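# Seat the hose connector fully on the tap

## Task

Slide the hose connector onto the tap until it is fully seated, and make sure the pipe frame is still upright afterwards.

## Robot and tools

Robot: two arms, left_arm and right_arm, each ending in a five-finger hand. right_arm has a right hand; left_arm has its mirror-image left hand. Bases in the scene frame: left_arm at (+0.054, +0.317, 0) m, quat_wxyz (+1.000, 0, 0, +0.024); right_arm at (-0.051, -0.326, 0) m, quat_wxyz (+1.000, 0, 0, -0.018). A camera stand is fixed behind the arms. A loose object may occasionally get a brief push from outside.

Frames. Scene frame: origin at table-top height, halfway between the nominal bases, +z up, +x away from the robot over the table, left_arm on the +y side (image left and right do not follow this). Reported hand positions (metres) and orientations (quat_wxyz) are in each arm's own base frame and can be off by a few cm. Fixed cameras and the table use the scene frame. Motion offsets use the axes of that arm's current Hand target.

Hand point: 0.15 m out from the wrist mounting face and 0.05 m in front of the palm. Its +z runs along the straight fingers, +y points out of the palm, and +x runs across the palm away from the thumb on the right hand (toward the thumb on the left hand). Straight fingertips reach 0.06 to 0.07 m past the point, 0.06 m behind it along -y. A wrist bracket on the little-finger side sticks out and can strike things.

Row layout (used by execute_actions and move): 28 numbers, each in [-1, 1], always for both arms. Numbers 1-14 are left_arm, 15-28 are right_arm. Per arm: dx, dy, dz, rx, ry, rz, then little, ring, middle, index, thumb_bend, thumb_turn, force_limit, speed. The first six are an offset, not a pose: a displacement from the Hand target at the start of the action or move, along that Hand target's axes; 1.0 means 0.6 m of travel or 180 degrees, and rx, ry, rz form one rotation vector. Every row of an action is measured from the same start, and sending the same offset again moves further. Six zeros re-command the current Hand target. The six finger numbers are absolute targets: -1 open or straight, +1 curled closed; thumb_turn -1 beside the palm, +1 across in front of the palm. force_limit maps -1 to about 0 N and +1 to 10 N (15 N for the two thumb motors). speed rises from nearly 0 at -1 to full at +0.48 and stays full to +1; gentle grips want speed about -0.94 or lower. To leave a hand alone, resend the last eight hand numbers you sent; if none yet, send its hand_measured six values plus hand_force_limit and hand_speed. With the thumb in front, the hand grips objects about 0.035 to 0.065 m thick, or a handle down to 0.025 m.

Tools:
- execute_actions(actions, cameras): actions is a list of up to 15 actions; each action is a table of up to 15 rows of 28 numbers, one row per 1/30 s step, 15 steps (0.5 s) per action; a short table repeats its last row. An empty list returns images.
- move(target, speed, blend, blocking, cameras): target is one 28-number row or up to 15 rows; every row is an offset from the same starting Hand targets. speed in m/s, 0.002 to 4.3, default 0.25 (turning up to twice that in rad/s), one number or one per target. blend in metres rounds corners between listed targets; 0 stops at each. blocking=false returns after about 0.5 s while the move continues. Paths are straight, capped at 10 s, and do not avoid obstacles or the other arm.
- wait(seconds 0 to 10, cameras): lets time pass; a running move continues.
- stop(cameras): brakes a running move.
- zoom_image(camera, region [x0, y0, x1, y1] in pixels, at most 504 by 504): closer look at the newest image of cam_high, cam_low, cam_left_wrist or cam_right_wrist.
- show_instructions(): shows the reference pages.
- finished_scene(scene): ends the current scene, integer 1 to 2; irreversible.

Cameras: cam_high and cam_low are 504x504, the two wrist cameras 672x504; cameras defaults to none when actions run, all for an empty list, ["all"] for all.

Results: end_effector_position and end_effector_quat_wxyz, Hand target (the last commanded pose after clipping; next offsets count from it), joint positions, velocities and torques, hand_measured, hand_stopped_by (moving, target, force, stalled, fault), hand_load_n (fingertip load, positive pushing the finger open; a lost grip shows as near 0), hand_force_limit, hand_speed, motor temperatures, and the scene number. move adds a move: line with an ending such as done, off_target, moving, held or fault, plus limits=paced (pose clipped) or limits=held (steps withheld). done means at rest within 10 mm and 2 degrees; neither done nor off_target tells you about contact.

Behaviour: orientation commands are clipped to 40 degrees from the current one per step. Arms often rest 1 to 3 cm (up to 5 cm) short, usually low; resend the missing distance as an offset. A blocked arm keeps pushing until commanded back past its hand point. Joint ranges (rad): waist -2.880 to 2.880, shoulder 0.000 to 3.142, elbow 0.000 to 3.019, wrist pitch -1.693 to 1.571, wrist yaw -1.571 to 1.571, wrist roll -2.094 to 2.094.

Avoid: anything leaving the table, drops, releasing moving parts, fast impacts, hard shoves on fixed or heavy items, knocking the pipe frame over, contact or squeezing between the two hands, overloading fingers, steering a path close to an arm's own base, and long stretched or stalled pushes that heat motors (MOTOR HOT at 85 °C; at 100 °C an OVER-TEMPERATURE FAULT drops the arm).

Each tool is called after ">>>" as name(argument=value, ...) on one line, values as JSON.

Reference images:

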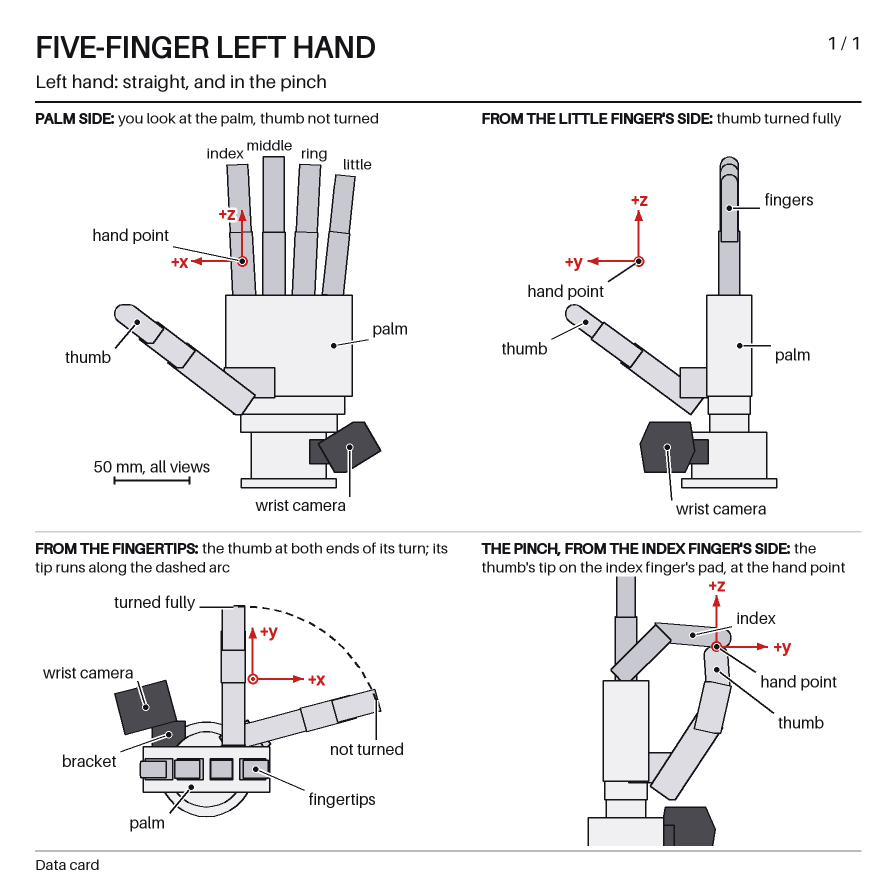

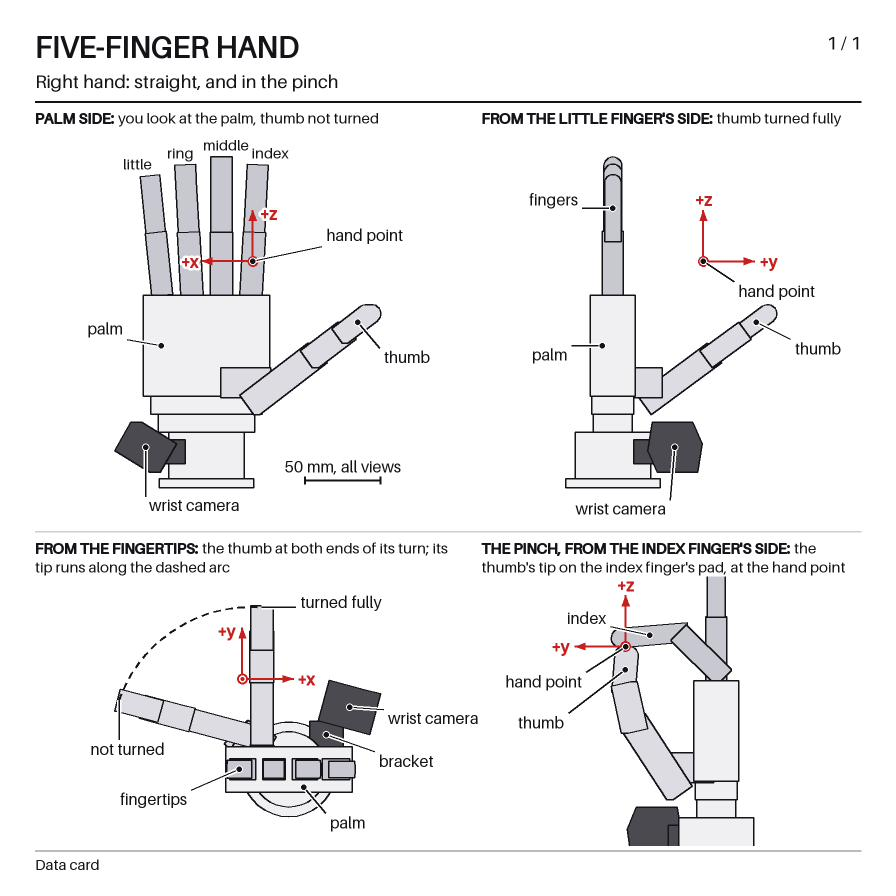

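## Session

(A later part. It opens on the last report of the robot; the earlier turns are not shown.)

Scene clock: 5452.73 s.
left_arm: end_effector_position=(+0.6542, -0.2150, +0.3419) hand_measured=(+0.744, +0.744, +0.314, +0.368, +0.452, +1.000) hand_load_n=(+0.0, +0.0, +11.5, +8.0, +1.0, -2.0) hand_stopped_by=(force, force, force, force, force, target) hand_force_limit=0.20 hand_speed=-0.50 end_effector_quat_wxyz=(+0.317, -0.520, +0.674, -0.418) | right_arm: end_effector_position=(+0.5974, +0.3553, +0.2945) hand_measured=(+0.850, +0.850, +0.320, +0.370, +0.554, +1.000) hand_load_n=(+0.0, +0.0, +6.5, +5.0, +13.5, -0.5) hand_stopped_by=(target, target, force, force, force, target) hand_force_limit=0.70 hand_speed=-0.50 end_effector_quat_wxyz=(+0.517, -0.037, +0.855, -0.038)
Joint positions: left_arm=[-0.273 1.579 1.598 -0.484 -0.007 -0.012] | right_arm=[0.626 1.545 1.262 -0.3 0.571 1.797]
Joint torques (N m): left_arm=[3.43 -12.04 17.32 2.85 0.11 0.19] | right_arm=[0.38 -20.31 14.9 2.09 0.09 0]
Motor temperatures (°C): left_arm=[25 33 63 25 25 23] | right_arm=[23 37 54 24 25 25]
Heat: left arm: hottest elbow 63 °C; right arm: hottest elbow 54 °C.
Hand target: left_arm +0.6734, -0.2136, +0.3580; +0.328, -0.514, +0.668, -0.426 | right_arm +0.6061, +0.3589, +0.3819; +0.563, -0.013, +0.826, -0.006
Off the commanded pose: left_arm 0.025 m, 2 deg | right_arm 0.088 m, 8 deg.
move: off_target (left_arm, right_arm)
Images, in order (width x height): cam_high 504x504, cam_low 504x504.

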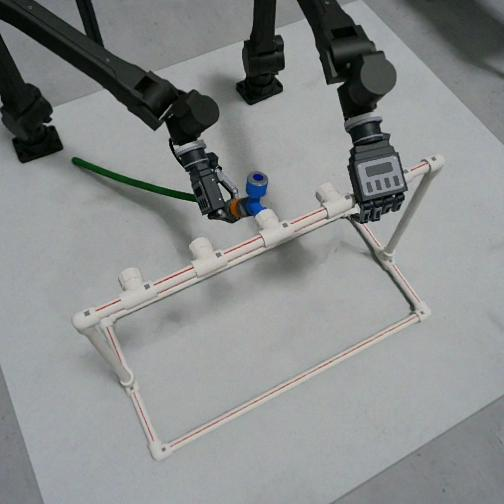

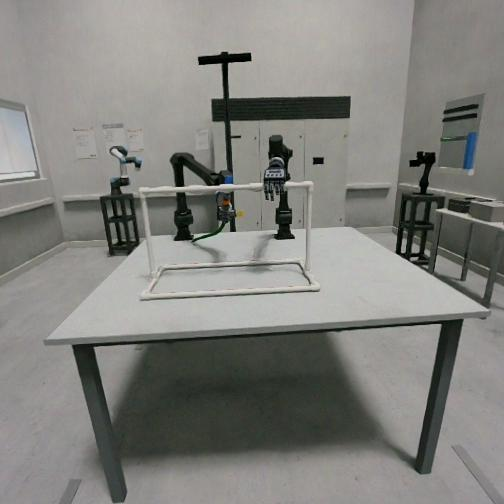

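>>> move(target=[0,0,0,0,0,0,0.9,0.9,0.9,0.9,0.5,1,0.2,-0.5,-0.0375,0.001,0.007,0,0,0,0.85,0.85,0.74,0.74,1.0,1,0.7,-0.5], speed=0.04, cameras=["cam_low","cam_high"])

>>> zoom_image(camera="cam_high", region=[205, 150, 285, 230])

>>> zoom_image(camera="cam_low", region=[200, 165, 250, 215])

Scene clock: 5460.97 s.
left_arm: end_effector_position=(+0.6543, -0.2150, +0.3416) hand_measured=(+0.744, +0.744, +0.314, +0.368, +0.452, +1.000) hand_load_n=(+0.0, +0.0, +11.5, +7.5, +1.0, -2.0) hand_stopped_by=(force, force, force, force, force, target) hand_force_limit=0.20 hand_speed=-0.50 end_effector_quat_wxyz=(+0.317, -0.520, +0.674, -0.418) | right_arm: end_effector_position=(+0.5962, +0.3538, +0.2956) hand_measured=(+0.850, +0.850, +0.320, +0.370, +0.554, +1.000) hand_load_n=(+0.0, +0.0, +7.0, +5.5, +14.0, -1.0) hand_stopped_by=(target, target, force, force, force, target) hand_force_limit=0.70 hand_speed=-0.50 end_effector_quat_wxyz=(+0.502, -0.050, +0.862, -0.045)
Joint positions: left_arm=[-0.273 1.58 1.598 -0.484 -0.007 -0.012] | right_arm=[0.62 1.542 1.289 -0.366 0.556 1.783]
Joint torques (N m): left_arm=[3.37 -12.1 17.32 2.85 0.11 0.19] | right_arm=[-0.15 -19.66 17.35 2.76 0.26 0.09]
Motor temperatures (°C): left_arm=[25 34 63 25 25 23] | right_arm=[23 37 57 24 25 25]
Heat: left arm: hottest elbow 63 °C; right arm: hottest elbow 57 °C.
Hand target: left_arm +0.6734, -0.2136, +0.3578; +0.328, -0.514, +0.668, -0.426 | right_arm +0.6181, +0.3603, +0.4011; +0.563, -0.013, +0.826, -0.006
Off the commanded pose: left_arm 0.025 m, 2 deg | right_arm 0.108 m, 10 deg.
move: off_target (left_arm, right_arm)
Images, in order (width x height): cam_high 504x504, cam_low 504x504.

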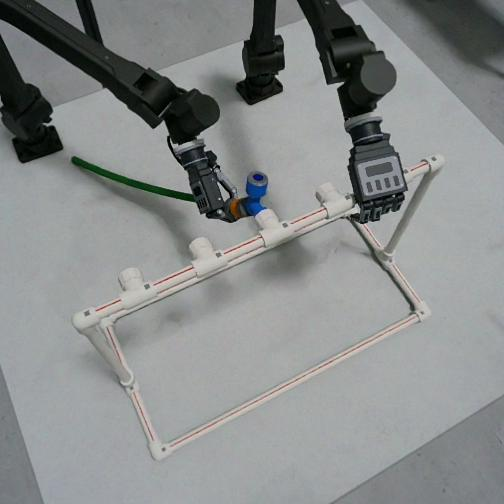

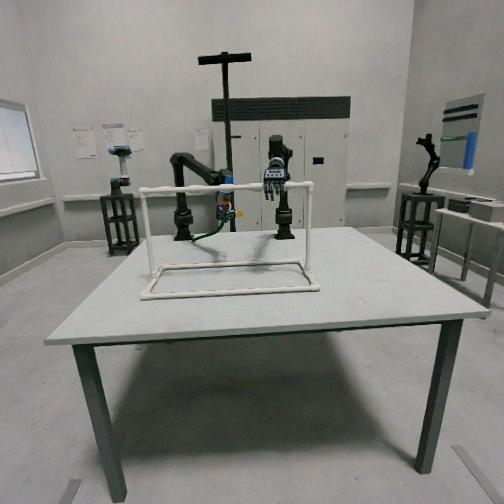

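Scaled by 6.300.

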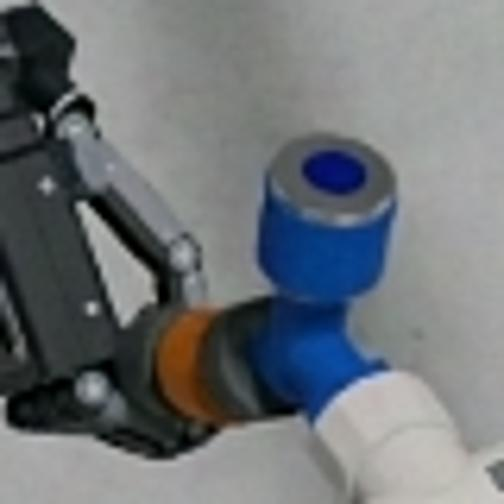

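Scaled by 10.080.

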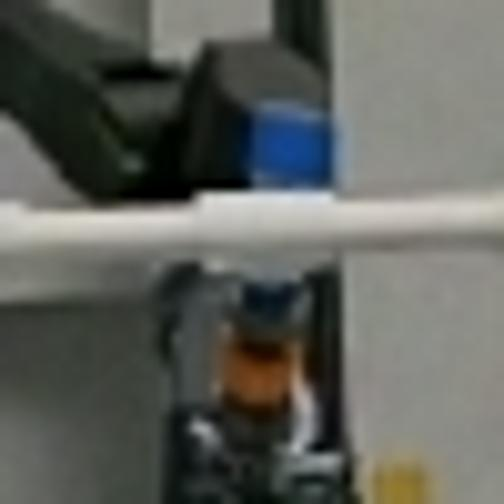

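>>> move(target=[0,0,0,0,0,0,0.9,0.9,0.9,0.9,0.5,1,0.2,-0.5,0,0,0,0,-0.0556,0,0.85,0.85,0.74,0.74,1.0,1,0.7,-0.5], speed=0.04, cameras=["cam_low","cam_high"])

>>> zoom_image(camera="cam_high", region=[205, 150, 285, 230])

>>> zoom_image(camera="cam_low", region=[200, 165, 250, 215])

Scene clock: 5488.27 s.
left_arm: end_effector_position=(+0.6590, -0.2130, +0.3502) hand_measured=(+0.744, +0.744, +0.314, +0.368, +0.452, +1.000) hand_load_n=(+0.0, +0.0, +11.5, +8.0, +1.0, -2.0) hand_stopped_by=(force, force, force, force, force, target) hand_force_limit=0.20 hand_speed=-0.50 end_effector_quat_wxyz=(+0.322, -0.519, +0.670, -0.423) | right_arm: end_effector_position=(+0.6074, +0.3591, +0.3082) hand_measured=(+0.850, +0.850, +0.320, +0.370, +0.554, +1.000) hand_load_n=(+0.0, +0.0, +6.5, +5.0, +13.0, +0.0) hand_stopped_by=(target, target, force, force, force, target) hand_force_limit=0.70 hand_speed=-0.50 end_effector_quat_wxyz=(+0.568, -0.056, +0.820, -0.046)
Joint positions: left_arm=[-0.268 1.583 1.617 -0.484 -0.007 -0.012] | right_arm=[0.62 1.554 1.227 -0.108 0.586 1.674]
Joint torques (N m): left_arm=[3.02 -12.28 15.91 2.81 0.12 0.19] | right_arm=[0.15 -20.31 12.56 5.34 0.3 0.1]
Motor temperatures (°C): left_arm=[25 34 63 25 25 23] | right_arm=[23 36 61 24 25 25]
Heat: left arm: hottest elbow 63 °C; right arm: hottest elbow 61 °C.
Hand target: left_arm +0.6734, -0.2136, +0.3578; +0.328, -0.514, +0.668, -0.426 | right_arm +0.6182, +0.3604, +0.4011; +0.633, -0.013, +0.774, -0.005
Off the commanded pose: left_arm 0.016 m, 1 deg | right_arm 0.094 m, 11 deg.
move: off_target (left_arm, right_arm)
Images, in order (width x height): cam_high 504x504, cam_low 504x504.

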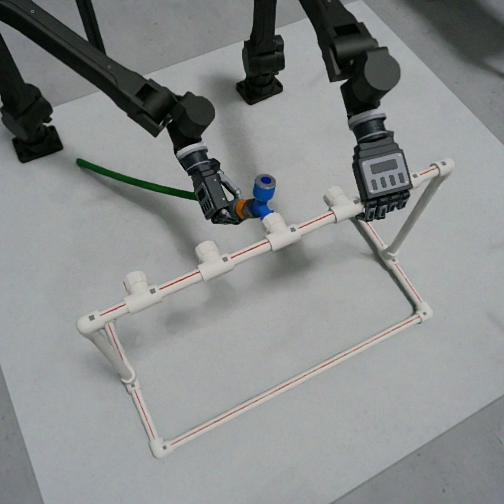

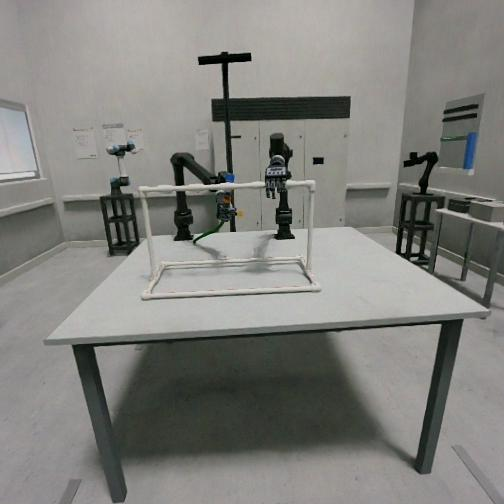

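Scaled by 6.300.

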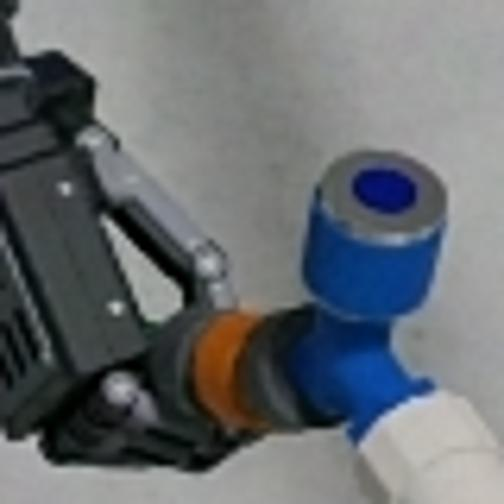

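Scaled by 10.080.

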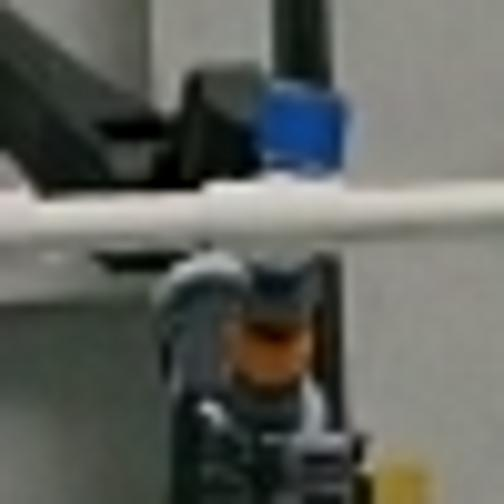

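>>> zoom_image(camera="cam_high", region=[222, 190, 258, 226])

>>> wait(seconds=0.1, cameras=["cam_right_wrist","cam_left_wrist"])

Scaled by 14.000.

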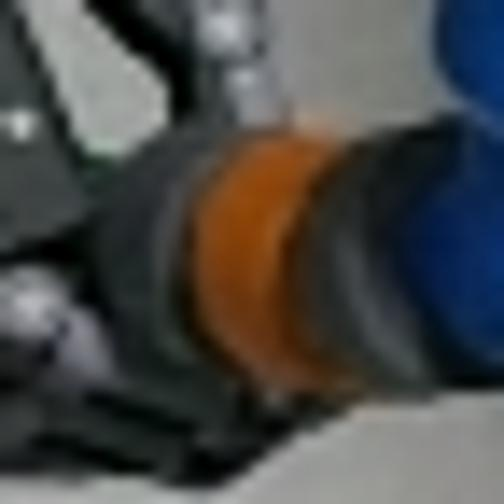

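Scene clock: 5497.90 s.
left_arm: end_effector_position=(+0.6590, -0.2130, +0.3502) hand_measured=(+0.744, +0.744, +0.314, +0.368, +0.452, +1.000) hand_load_n=(+0.0, +0.0, +11.5, +8.0, +1.0, -2.0) hand_stopped_by=(force, force, force, force, force, target) hand_force_limit=0.20 hand_speed=-0.50 end_effector_quat_wxyz=(+0.322, -0.519, +0.670, -0.423) | right_arm: end_effector_position=(+0.6074, +0.3591, +0.3082) hand_measured=(+0.850, +0.850, +0.320, +0.370, +0.554, +1.000) hand_load_n=(+0.0, +0.0, +6.5, +5.5, +13.0, +0.0) hand_stopped_by=(target, target, force, force, force, target) hand_force_limit=0.70 hand_speed=-0.50 end_effector_quat_wxyz=(+0.568, -0.056, +0.820, -0.046)
Joint positions: left_arm=[-0.268 1.583 1.617 -0.484 -0.007 -0.012] | right_arm=[0.62 1.554 1.227 -0.108 0.586 1.673]
Joint torques (N m): left_arm=[3.02 -12.34 15.9 2.81 0.12 0.2] | right_arm=[0.15 -20.25 12.57 5.35 0.3 0.09]
Motor temperatures (°C): left_arm=[25 34 65 25 25 23] | right_arm=[23 36 59 24 25 25]
Heat: left arm: hottest elbow 65 °C; right arm: hottest elbow 59 °C.
Hand target: left_arm +0.6734, -0.2136, +0.3578; +0.328, -0.514, +0.668, -0.426 | right_arm +0.6181, +0.3604, +0.4011; +0.633, -0.014, +0.774, -0.005
Off the commanded pose: left_arm 0.016 m, 1 deg | right_arm 0.094 m, 11 deg.
wait: 0.10 s; at rest from the start
camera_calibration:
cam_left_wrist: T_world_to_cam=[[0.377173, -0.314519, 0.871102, -0.620394], [-0.662224, -0.74913, 0.0162514, 0.288865], [0.647457, -0.582994, -0.490833, -0.263936], [0, 0, 0, 1]] pos_world=[0.596176, -0.132602, 0.406183]
cam_right_wrist: T_world_to_cam=[[-0.157606, 0.912952, -0.376403, -0.120413], [-0.302422, 0.31823, 0.898483, -0.221537], [0.940054, 0.255438, 0.225942, -0.621962], [0, 0, 0, 1]] pos_world=[0.498702, 0.339304, 0.294251]
Images, in order (width x height): cam_left_wrist 672x504, cam_right_wrist 672x504.

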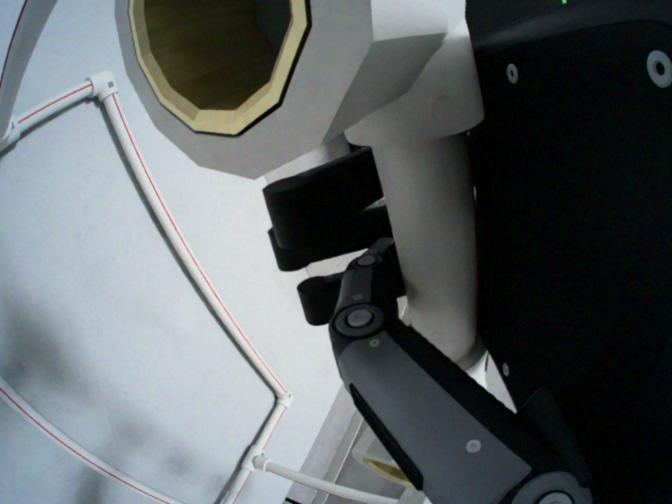

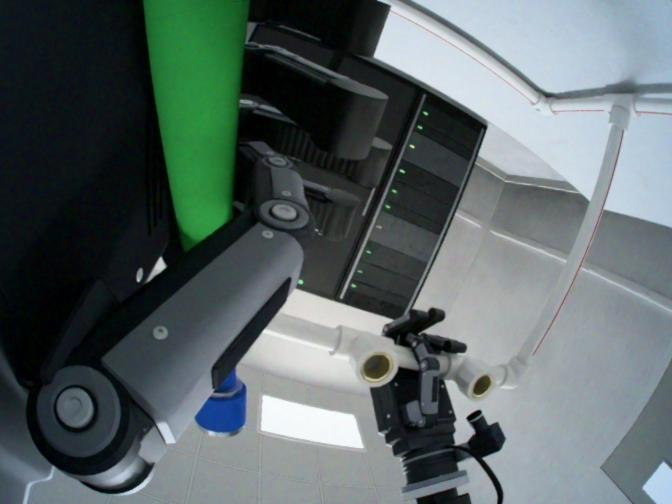

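>>> move(target=[0,0.06,0.028,0,0,0,0.9,0.9,0.9,0.9,0.5,1,0.2,-0.5,0,0,0,0,0,0,0.85,0.85,0.74,0.74,1.0,1,0.7,-0.5], speed=0.05, cameras=["cam_low","cam_high"])

>>> zoom_image(camera="cam_high", region=[205, 150, 285, 230])

>>> zoom_image(camera="cam_low", region=[200, 165, 250, 215])

Scene clock: 5511.47 s.
left_arm: end_effector_position=(+0.6695, -0.2145, +0.3495) hand_measured=(+0.744, +0.744, +0.314, +0.368, +0.452, +1.000) hand_load_n=(+0.0, +0.0, +11.5, +8.0, +1.0, -2.0) hand_stopped_by=(force, force, force, force, force, target) hand_force_limit=0.20 hand_speed=-0.50 end_effector_quat_wxyz=(+0.337, -0.510, +0.657, -0.442) | right_arm: end_effector_position=(+0.6089, +0.3584, +0.3109) hand_measured=(+0.850, +0.850, +0.320, +0.370, +0.554, +1.000) hand_load_n=(+0.0, +0.0, +6.5, +5.5, +13.0, -0.5) hand_stopped_by=(target, target, force, force, force, target) hand_force_limit=0.70 hand_speed=-0.50 end_effector_quat_wxyz=(+0.572, -0.053, +0.818, -0.044)
Joint positions: left_arm=[-0.266 1.585 1.584 -0.392 -0.007 -0.011] | right_arm=[0.618 1.554 1.227 -0.096 0.586 1.673]
Joint torques (N m): left_arm=[2.84 -12.51 9.58 3.21 0.14 0.19] | right_arm=[0.15 -20.19 12.67 5.03 0.27 0.1]
Motor temperatures (°C): left_arm=[25 34 67 25 25 23] | right_arm=[23 37 58 25 25 25]
Heat: left arm: hottest elbow 67 °C; right arm: hottest elbow 58 °C.
Hand target: left_arm +0.6734, -0.2135, +0.3180; +0.328, -0.514, +0.669, -0.426 | right_arm +0.6182, +0.3601, +0.4013; +0.633, -0.013, +0.774, -0.005
Off the commanded pose: left_arm 0.032 m, 3 deg | right_arm 0.091 m, 11 deg.
move: off_target (left_arm, right_arm)
Images, in order (width x height): cam_high 504x504, cam_low 504x504.

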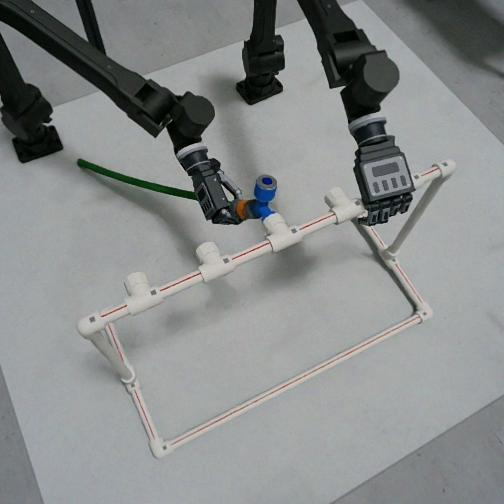

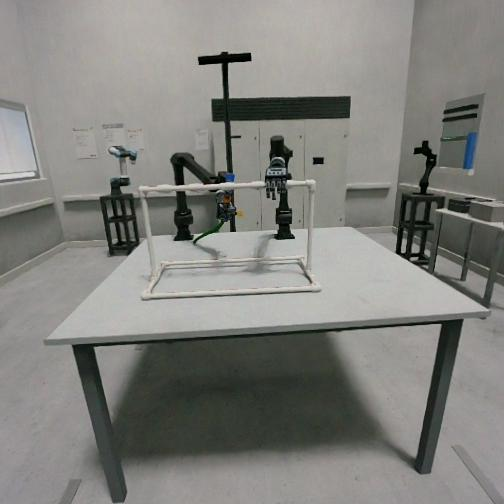

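Scaled by 6.300.

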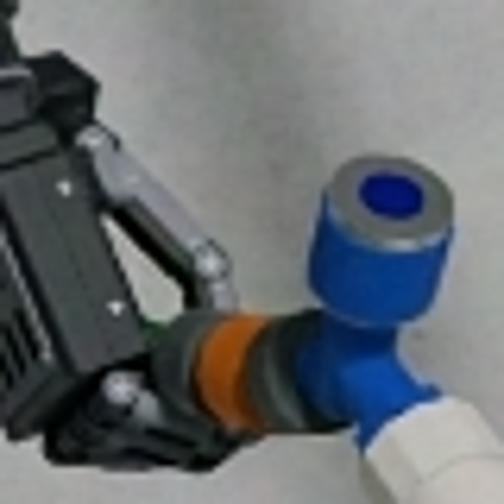

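Scaled by 10.080.

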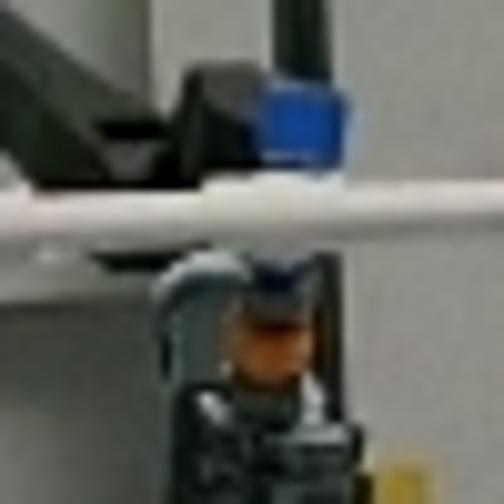

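>>> move(target=[0,0,0,0,0,0,0.9,0.9,0.9,0.9,0.5,1,0.2,-0.5,0.1095,0.0028,0.0051,0,0.033,0,0.85,0.85,0.74,0.74,1.0,1,0.7,-0.5], speed=0.05, cameras=["cam_low","cam_high"])

>>> zoom_image(camera="cam_high", region=[205, 150, 285, 230])

Scene clock: 5682.57 s.
left_arm: end_effector_position=(+0.6679, -0.2141, +0.3430) hand_measured=(+0.744, +0.744, +0.314, +0.368, +0.452, +1.000) hand_load_n=(+0.0, +0.0, +11.5, +8.0, +1.0, -2.0) hand_stopped_by=(force, force, force, force, force, target) hand_force_limit=0.20 hand_speed=-0.50 end_effector_quat_wxyz=(+0.334, -0.512, +0.659, -0.438) | right_arm: end_effector_position=(+0.6051, +0.3568, +0.2959) hand_measured=(+0.850, +0.850, +0.320, +0.370, +0.554, +1.000) hand_load_n=(+0.0, +0.0, +7.0, +5.0, +13.5, -1.0) hand_stopped_by=(target, target, force, force, force, target) hand_force_limit=0.70 hand_speed=-0.50 end_effector_quat_wxyz=(+0.563, -0.043, +0.825, -0.034)
Joint positions: left_arm=[-0.266 1.586 1.574 -0.392 -0.007 -0.011] | right_arm=[0.619 1.557 1.2 -0.093 0.579 1.717]
Joint torques (N m): left_arm=[2.9 -12.51 10.52 3.28 0.14 0.19] | right_arm=[0.67 -17.49 9.85 3.58 0.25 0.35]
Motor temperatures (°C): left_arm=[25 33 54 25 25 23] | right_arm=[23 38 55 25 25 25]
Heat: left arm: hottest elbow 54 °C; right arm: hottest elbow 55 °C.
Hand target: left_arm +0.6733, -0.2135, +0.3181; +0.328, -0.514, +0.669, -0.426 | right_arm +0.6081, +0.3602, +0.3364; +0.592, -0.013, +0.806, -0.006
Off the commanded pose: left_arm 0.026 m, 2 deg | right_arm 0.041 m, 6 deg.
move: off_target (left_arm, right_arm)
Images, in order (width x height): cam_high 504x504, cam_low 504x504.

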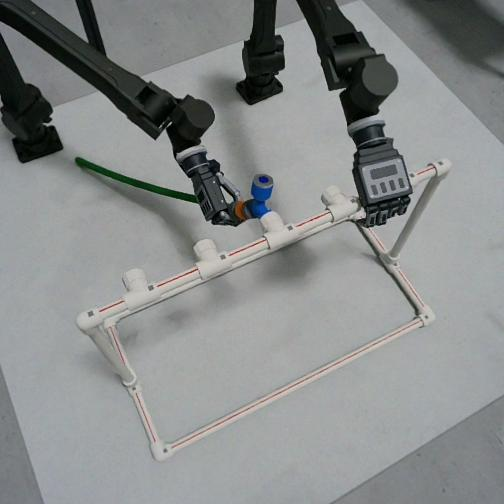

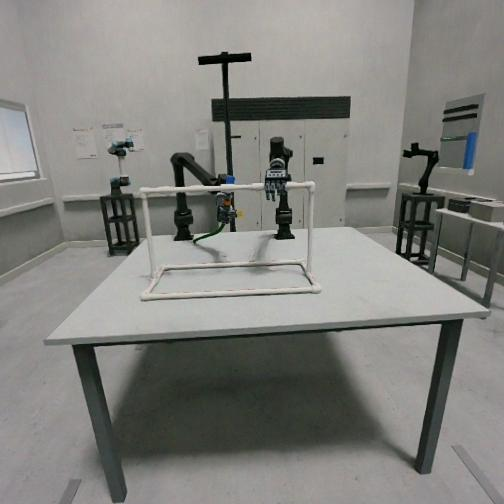

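Scaled by 6.300.

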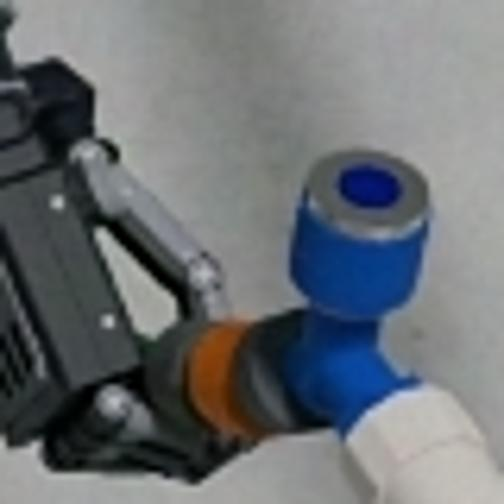

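>>> move(target=[[0,0,0,0,0,0,-1,-1,-1,-1,-1,1,0.2,-0.5,0,0,0,0,0,0,0.85,0.85,0.74,0.74,1.0,1,0.7,-0.5],[0,-0.28,-0.01,0,0,0,-1,-1,-1,-1,-1,1,0.2,-0.5,0,0,0,0,0,0,0.85,0.85,0.74,0.74,1.0,1,0.7,-0.5]], speed=0.08, cameras=["cam_low","cam_high"])

>>> zoom_image(camera="cam_high", region=[205, 150, 285, 230])

>>> zoom_image(camera="cam_low", region=[200, 165, 250, 215])

Scene clock: 5702.23 s.
left_arm: end_effector_position=(+0.7281, -0.2313, +0.4664) hand_measured=(-1.000, -1.000, -1.000, -1.000, -1.000, +1.000) hand_load_n=(+0.0, +0.0, +0.0, +0.0, +0.0, +0.0) hand_stopped_by=(target, target, target, target, target, target) hand_force_limit=0.20 hand_speed=-0.50 end_effector_quat_wxyz=(+0.322, -0.518, +0.669, -0.424) | right_arm: end_effector_position=(+0.6058, +0.3566, +0.2961) hand_measured=(+0.850, +0.850, +0.320, +0.370, +0.554, +1.000) hand_load_n=(+0.0, +0.0, +6.5, +5.0, +13.5, -0.5) hand_stopped_by=(target, target, force, force, force, target) hand_force_limit=0.70 hand_speed=-0.50 end_effector_quat_wxyz=(+0.563, -0.038, +0.825, -0.031)
Joint positions: left_arm=[-0.266 1.887 2.34 -0.902 -0.003 -0.011] | right_arm=[0.619 1.559 1.2 -0.091 0.58 1.728]
Joint torques (N m): left_arm=[2.84 -16.26 15.56 2.4 -0.03 0.19] | right_arm=[0.85 -17.73 9.85 3.52 0.25 0.27]
Motor temperatures (°C): left_arm=[25 33 55 25 25 23] | right_arm=[23 37 56 25 25 26]
Heat: left arm: hottest elbow 55 °C; right arm: hottest elbow 56 °C.
Hand target: left_arm +0.7368, -0.2303, +0.4728; +0.328, -0.514, +0.669, -0.426 | right_arm +0.6082, +0.3601, +0.3363; +0.592, -0.013, +0.806, -0.006
Off the commanded pose: left_arm 0.011 m, 1 deg | right_arm 0.041 m, 6 deg.
move: off_target (left_arm, right_arm)
Images, in order (width x height): cam_high 504x504, cam_low 504x504.

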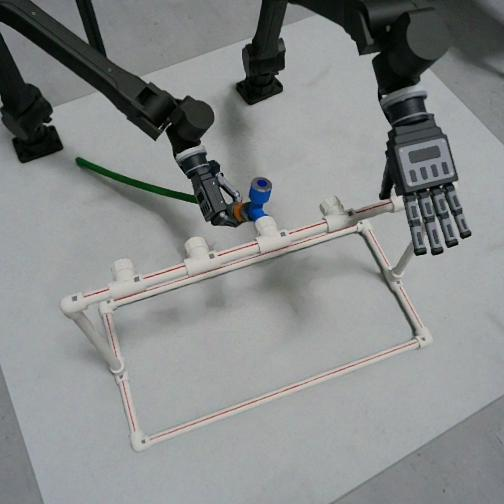

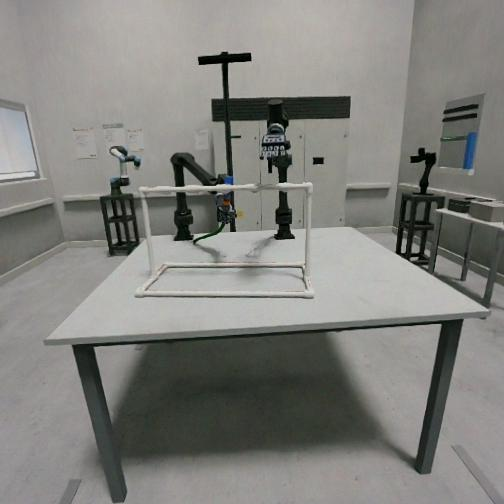

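Scaled by 6.300.

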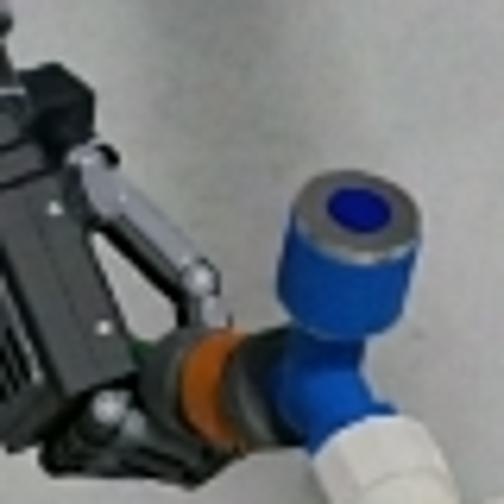

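Scaled by 10.080.

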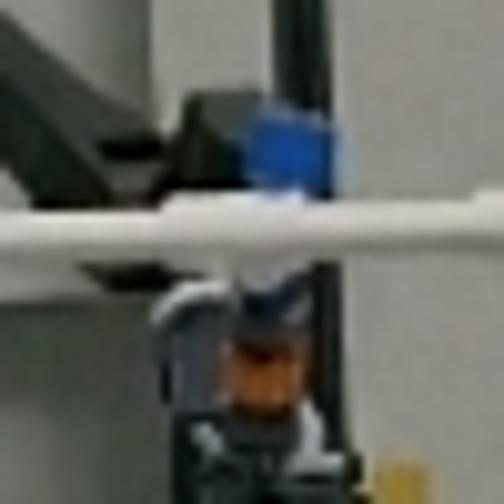

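>>> move(target=[[0.1618,-0.05,-0.1977,0.033,0.0341,0.0117,-1,-1,-1,-1,-1,-1,0.2,-0.3,0,0,0,0,0,0,0.85,0.85,0.74,0.74,1.0,1,0.7,-0.5],[0.3635,0.0792,-0.1587,0.066,0.0683,0.0234,-1,-1,-1,-1,-1,-1,0.2,-0.3,0,0,0,0,0,0,0.85,0.85,0.74,0.74,1.0,1,0.7,-0.5]], speed=0.12, cameras=["cam_low","cam_high","cam_left_wrist"])

>>> zoom_image(camera="cam_high", region=[180, 90, 340, 250])

>>> zoom_image(camera="cam_low", region=[190, 130, 280, 220])

Scene clock: 5762.83 s.
left_arm: end_effector_position=(+0.5808, -0.4131, +0.4657) hand_measured=(-1.000, -1.000, -1.000, -1.000, -1.000, -1.000) hand_load_n=(+0.0, +0.0, +0.0, +0.0, +0.0, -0.5) hand_stopped_by=(target, target, target, target, target, target) hand_force_limit=0.20 hand_speed=-0.30 end_effector_quat_wxyz=(+0.322, -0.403, +0.677, -0.525) | right_arm: end_effector_position=(+0.6058, +0.3566, +0.2961) hand_measured=(+0.850, +0.850, +0.320, +0.370, +0.554, +1.000) hand_load_n=(+0.0, +0.0, +6.5, +5.0, +13.5, -0.5) hand_stopped_by=(target, target, force, force, force, target) hand_force_limit=0.70 hand_speed=-0.50 end_effector_quat_wxyz=(+0.563, -0.038, +0.825, -0.031)
Joint positions: left_arm=[-0.605 1.575 1.787 -0.458 -0.117 -0.016] | right_arm=[0.619 1.559 1.2 -0.091 0.58 1.728]
Joint torques (N m): left_arm=[2.26 -15.38 10.4 3.81 -0.07 -0.03] | right_arm=[0.85 -17.73 9.88 3.52 0.23 0.26]
Motor temperatures (°C): left_arm=[25 36 61 25 25 23] | right_arm=[23 37 55 24 25 26]
Heat: left arm: hottest elbow 61 °C; right arm: hottest elbow 55 °C.
Hand target: left_arm +0.5780, -0.4139, +0.4699; +0.321, -0.404, +0.671, -0.533 | right_arm +0.6082, +0.3601, +0.3363; +0.592, -0.013, +0.806, -0.006
Off the commanded pose: left_arm 0.005 m, 1 deg | right_arm 0.040 m, 6 deg.
move: off_target (right_arm)
camera_calibration:
cam_left_wrist: T_world_to_cam=[[0.120513, -0.320532, 0.93954, -0.639729], [-0.80847, -0.580905, -0.0944797, 0.291305], [0.576067, -0.748204, -0.329147, -0.375346], [0, 0, 0, 1]] pos_world=[0.528831, -0.316669, 0.505029]
Images, in order (width x height): cam_high 504x504, cam_low 504x504, cam_left_wrist 672x504.

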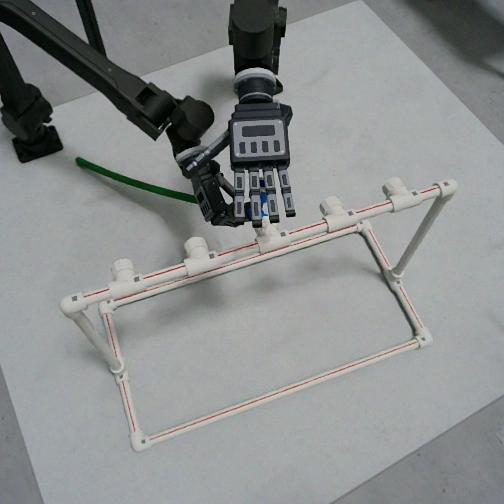

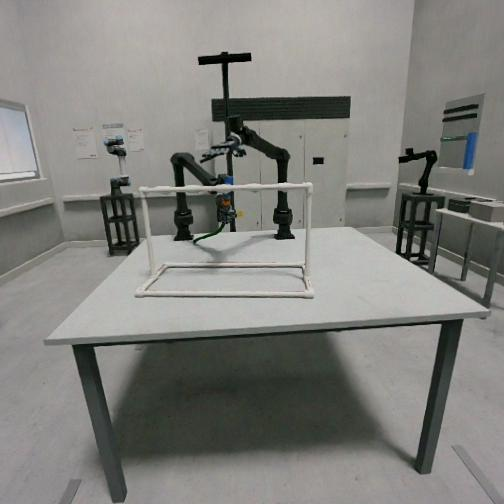

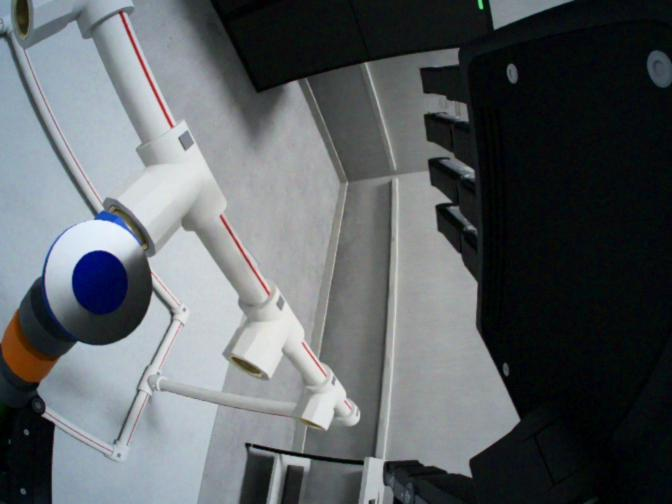

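Scaled by 3.150.

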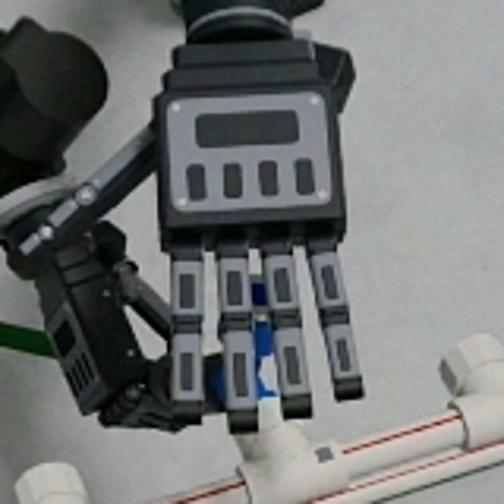

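Scaled by 5.600.

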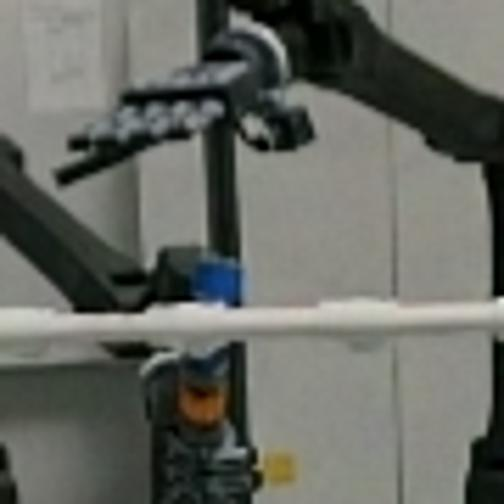

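>>> zoom_image(camera="cam_left_wrist", region=[0, 200, 220, 420])

Scaled by 2.291 from the camera's 672x504 image, which has a finer 960x720 frame.

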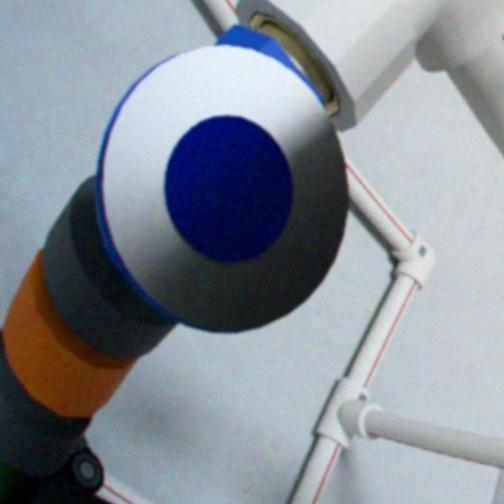

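>>> move(target=[-0.0167,0.09,0.0175,0,0,0,-1,-1,-1,-1,-1,-1,0.2,-0.3,0,0,0,0,0,0,0.85,0.85,0.74,0.74,1.0,1,0.7,-0.5], speed=0.08, cameras=["cam_low","cam_high","cam_left_wrist"])

>>> zoom_image(camera="cam_low", region=[190, 130, 280, 220])

Scene clock: 5795.23 s.
left_arm: end_effector_position=(+0.5800, -0.4085, +0.4119) hand_measured=(-1.000, -1.000, -1.000, -1.000, -1.000, -1.000) hand_load_n=(-0.5, +0.0, +0.0, +0.0, +0.0, +0.0) hand_stopped_by=(target, target, target, target, target, target) hand_force_limit=0.20 hand_speed=-0.30 end_effector_quat_wxyz=(+0.320, -0.402, +0.677, -0.527) | right_arm: end_effector_position=(+0.6058, +0.3566, +0.2961) hand_measured=(+0.850, +0.850, +0.320, +0.370, +0.554, +1.000) hand_load_n=(+0.0, +0.0, +6.5, +5.5, +14.0, -0.5) hand_stopped_by=(target, target, force, force, force, target) hand_force_limit=0.70 hand_speed=-0.50 end_effector_quat_wxyz=(+0.563, -0.038, +0.825, -0.031)
Joint positions: left_arm=[-0.597 1.545 1.609 -0.307 -0.104 -0.016] | right_arm=[0.619 1.559 1.2 -0.091 0.58 1.728]
Joint torques (N m): left_arm=[3.31 -15.09 10.59 3.82 0.13 0.01] | right_arm=[0.79 -17.85 9.88 3.54 0.24 0.26]
Motor temperatures (°C): left_arm=[25 36 57 25 25 23] | right_arm=[23 37 54 24 25 26]
Heat: left arm: hottest elbow 57 °C; right arm: hottest elbow 54 °C.
Hand target: left_arm +0.5809, -0.4042, +0.4148; +0.321, -0.404, +0.671, -0.533 | right_arm +0.6082, +0.3601, +0.3363; +0.592, -0.013, +0.806, -0.006
Off the commanded pose: left_arm 0.005 m, 1 deg | right_arm 0.040 m, 6 deg.
move: off_target (right_arm)
camera_calibration:
cam_left_wrist: T_world_to_cam=[[0.119015, -0.3174, 0.940794, -0.586042], [-0.811072, -0.577624, -0.0922707, 0.290179], [0.572711, -0.752069, -0.32618, -0.38996], [0, 0, 0, 1]] pos_world=[0.528439, -0.311672, 0.450923]
Images, in order (width x height): cam_high 504x504, cam_low 504x504, cam_left_wrist 672x504.

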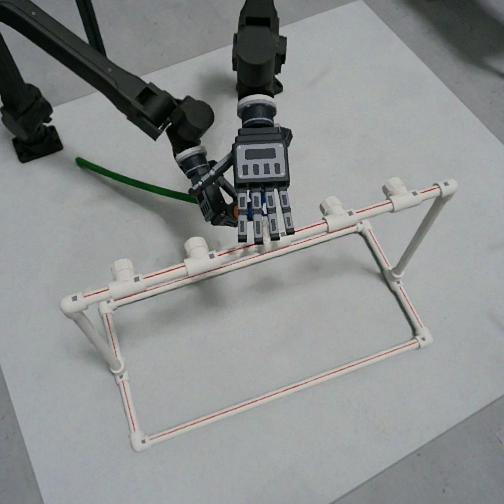

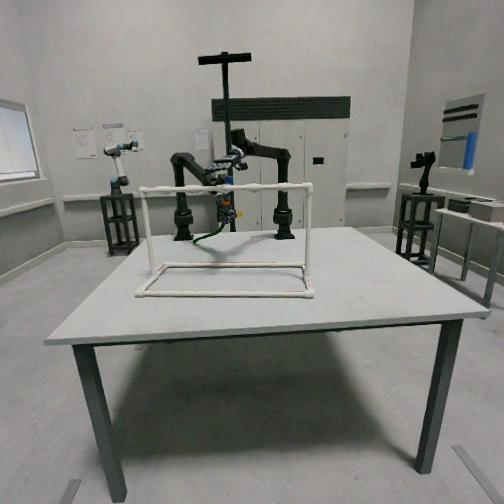

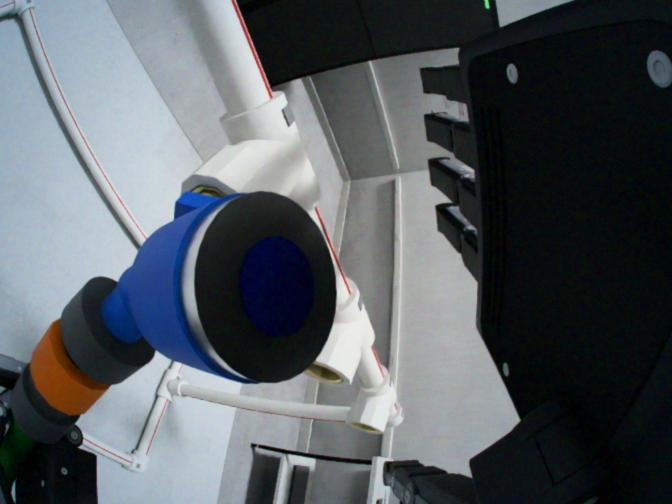

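Scaled by 5.600.

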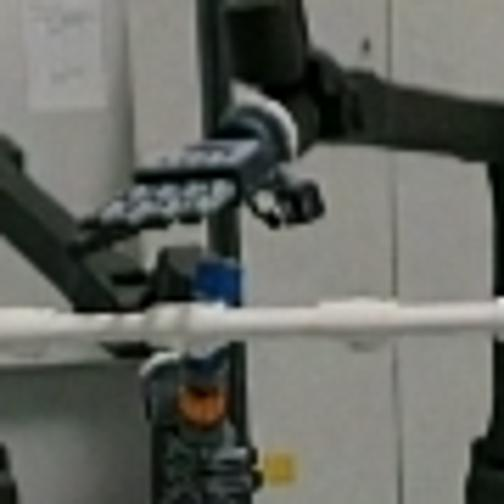

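>>> zoom_image(camera="cam_left_wrist", region=[0, 260, 200, 460])

Scaled by 2.520 from the camera's 672x504 image, which has a finer 960x720 frame.

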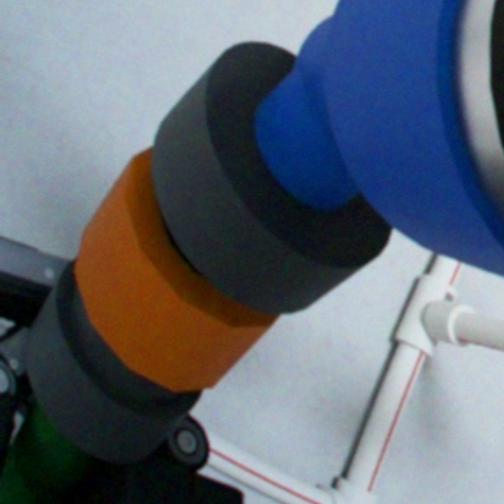

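>>> zoom_image(camera="cam_left_wrist", region=[20, 270, 130, 400])

Scaled by 3.877 from the camera's 672x504 image, which has a finer 960x720 frame.

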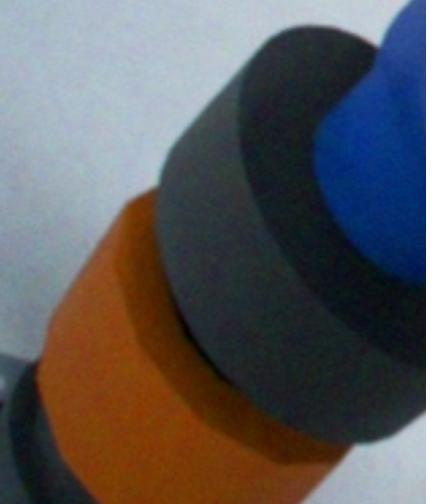

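>>> move(target=[-0.005,0.085,0,0,0,0,-1,-1,-1,-1,-1,-1,0.2,-0.3,0,0,0,0,0,0,0.85,0.85,0.74,0.74,1.0,1,0.7,-0.5], speed=0.05, cameras=["cam_low","cam_high","cam_left_wrist"])

>>> zoom_image(camera="cam_low", region=[190, 130, 280, 220])

Scene clock: 5870.03 s.
left_arm: end_effector_position=(+0.5716, -0.4013, +0.3768) hand_measured=(-1.000, -1.000, -1.000, -1.000, -1.000, -1.000) hand_load_n=(+0.0, +0.0, +0.0, +0.0, +0.0, -0.5) hand_stopped_by=(target, target, target, target, target, target) hand_force_limit=0.20 hand_speed=-0.30 end_effector_quat_wxyz=(+0.324, -0.398, +0.669, -0.537) | right_arm: end_effector_position=(+0.6058, +0.3566, +0.2961) hand_measured=(+0.850, +0.850, +0.320, +0.370, +0.554, +1.000) hand_load_n=(+0.0, +0.0, +6.5, +5.5, +14.0, -0.5) hand_stopped_by=(target, target, force, force, force, target) hand_force_limit=0.70 hand_speed=-0.50 end_effector_quat_wxyz=(+0.563, -0.038, +0.825, -0.031)
Joint positions: left_arm=[-0.594 1.506 1.454 -0.163 -0.101 -0.016] | right_arm=[0.619 1.559 1.2 -0.091 0.58 1.729]
Joint torques (N m): left_arm=[3.25 -13.74 9.73 3.34 0.13 0.02] | right_arm=[0.73 -17.61 9.89 3.52 0.25 0.26]
Heat: left arm: hottest elbow 53 °C; right arm: hottest elbow 53 °C.
Hand target: left_arm +0.5722, -0.3959, +0.3651; +0.321, -0.404, +0.671, -0.532 | right_arm +0.6082, +0.3601, +0.3363; +0.592, -0.013, +0.806, -0.006
Off the commanded pose: left_arm 0.013 m, 1 deg | right_arm 0.040 m, 6 deg.
move: off_target (left_arm, right_arm)
camera_calibration:
cam_left_wrist: T_world_to_cam=[[0.0972477, -0.301929, 0.948357, -0.533893], [-0.809031, -0.57896, -0.101363, 0.286076], [0.579665, -0.757393, -0.300573, -0.406931], [0, 0, 0, 1]] pos_world=[0.519248, -0.303779, 0.413006]
Images, in order (width x height): cam_high 504x504, cam_low 504x504, cam_left_wrist 672x504.

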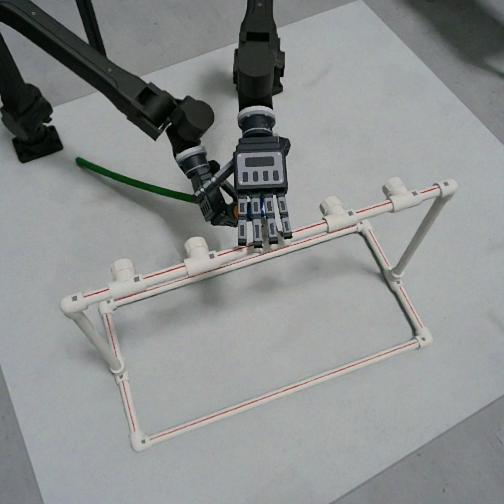

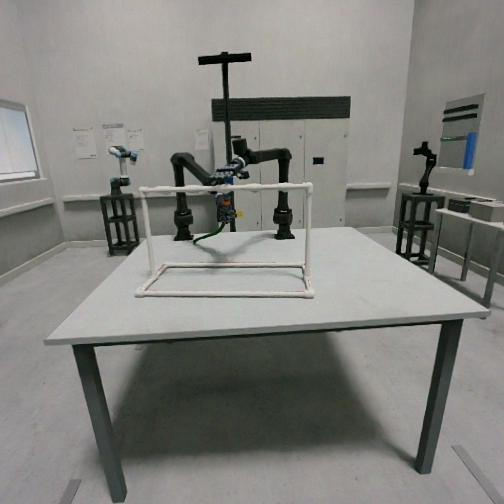

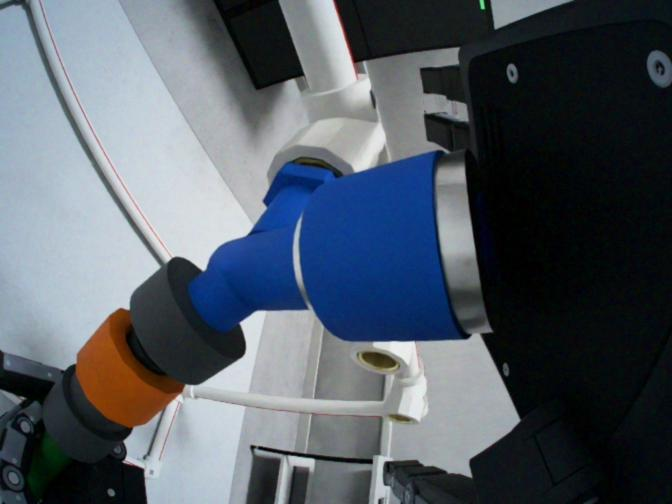

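Scaled by 5.600.

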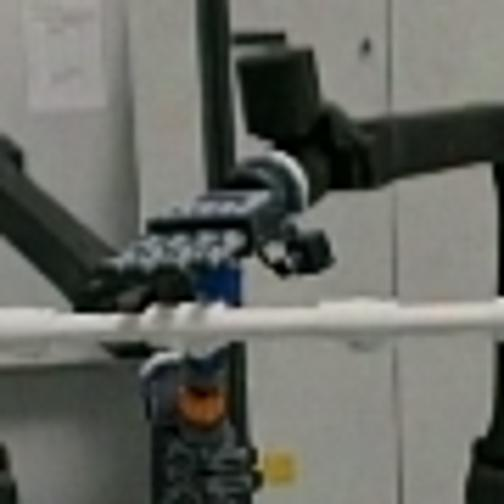

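>>> zoom_image(camera="cam_left_wrist", region=[40, 240, 260, 460])

Scaled by 2.291 from the camera's 672x504 image, which has a finer 960x720 frame.

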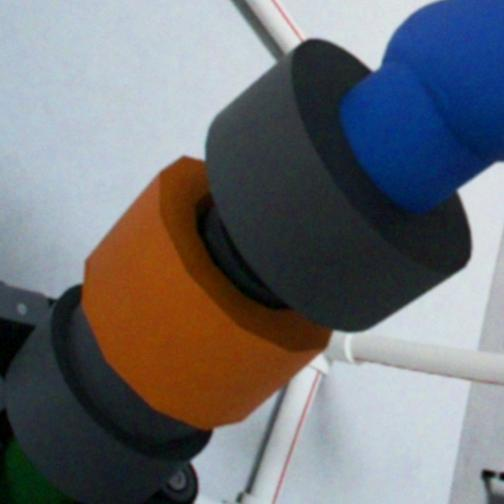

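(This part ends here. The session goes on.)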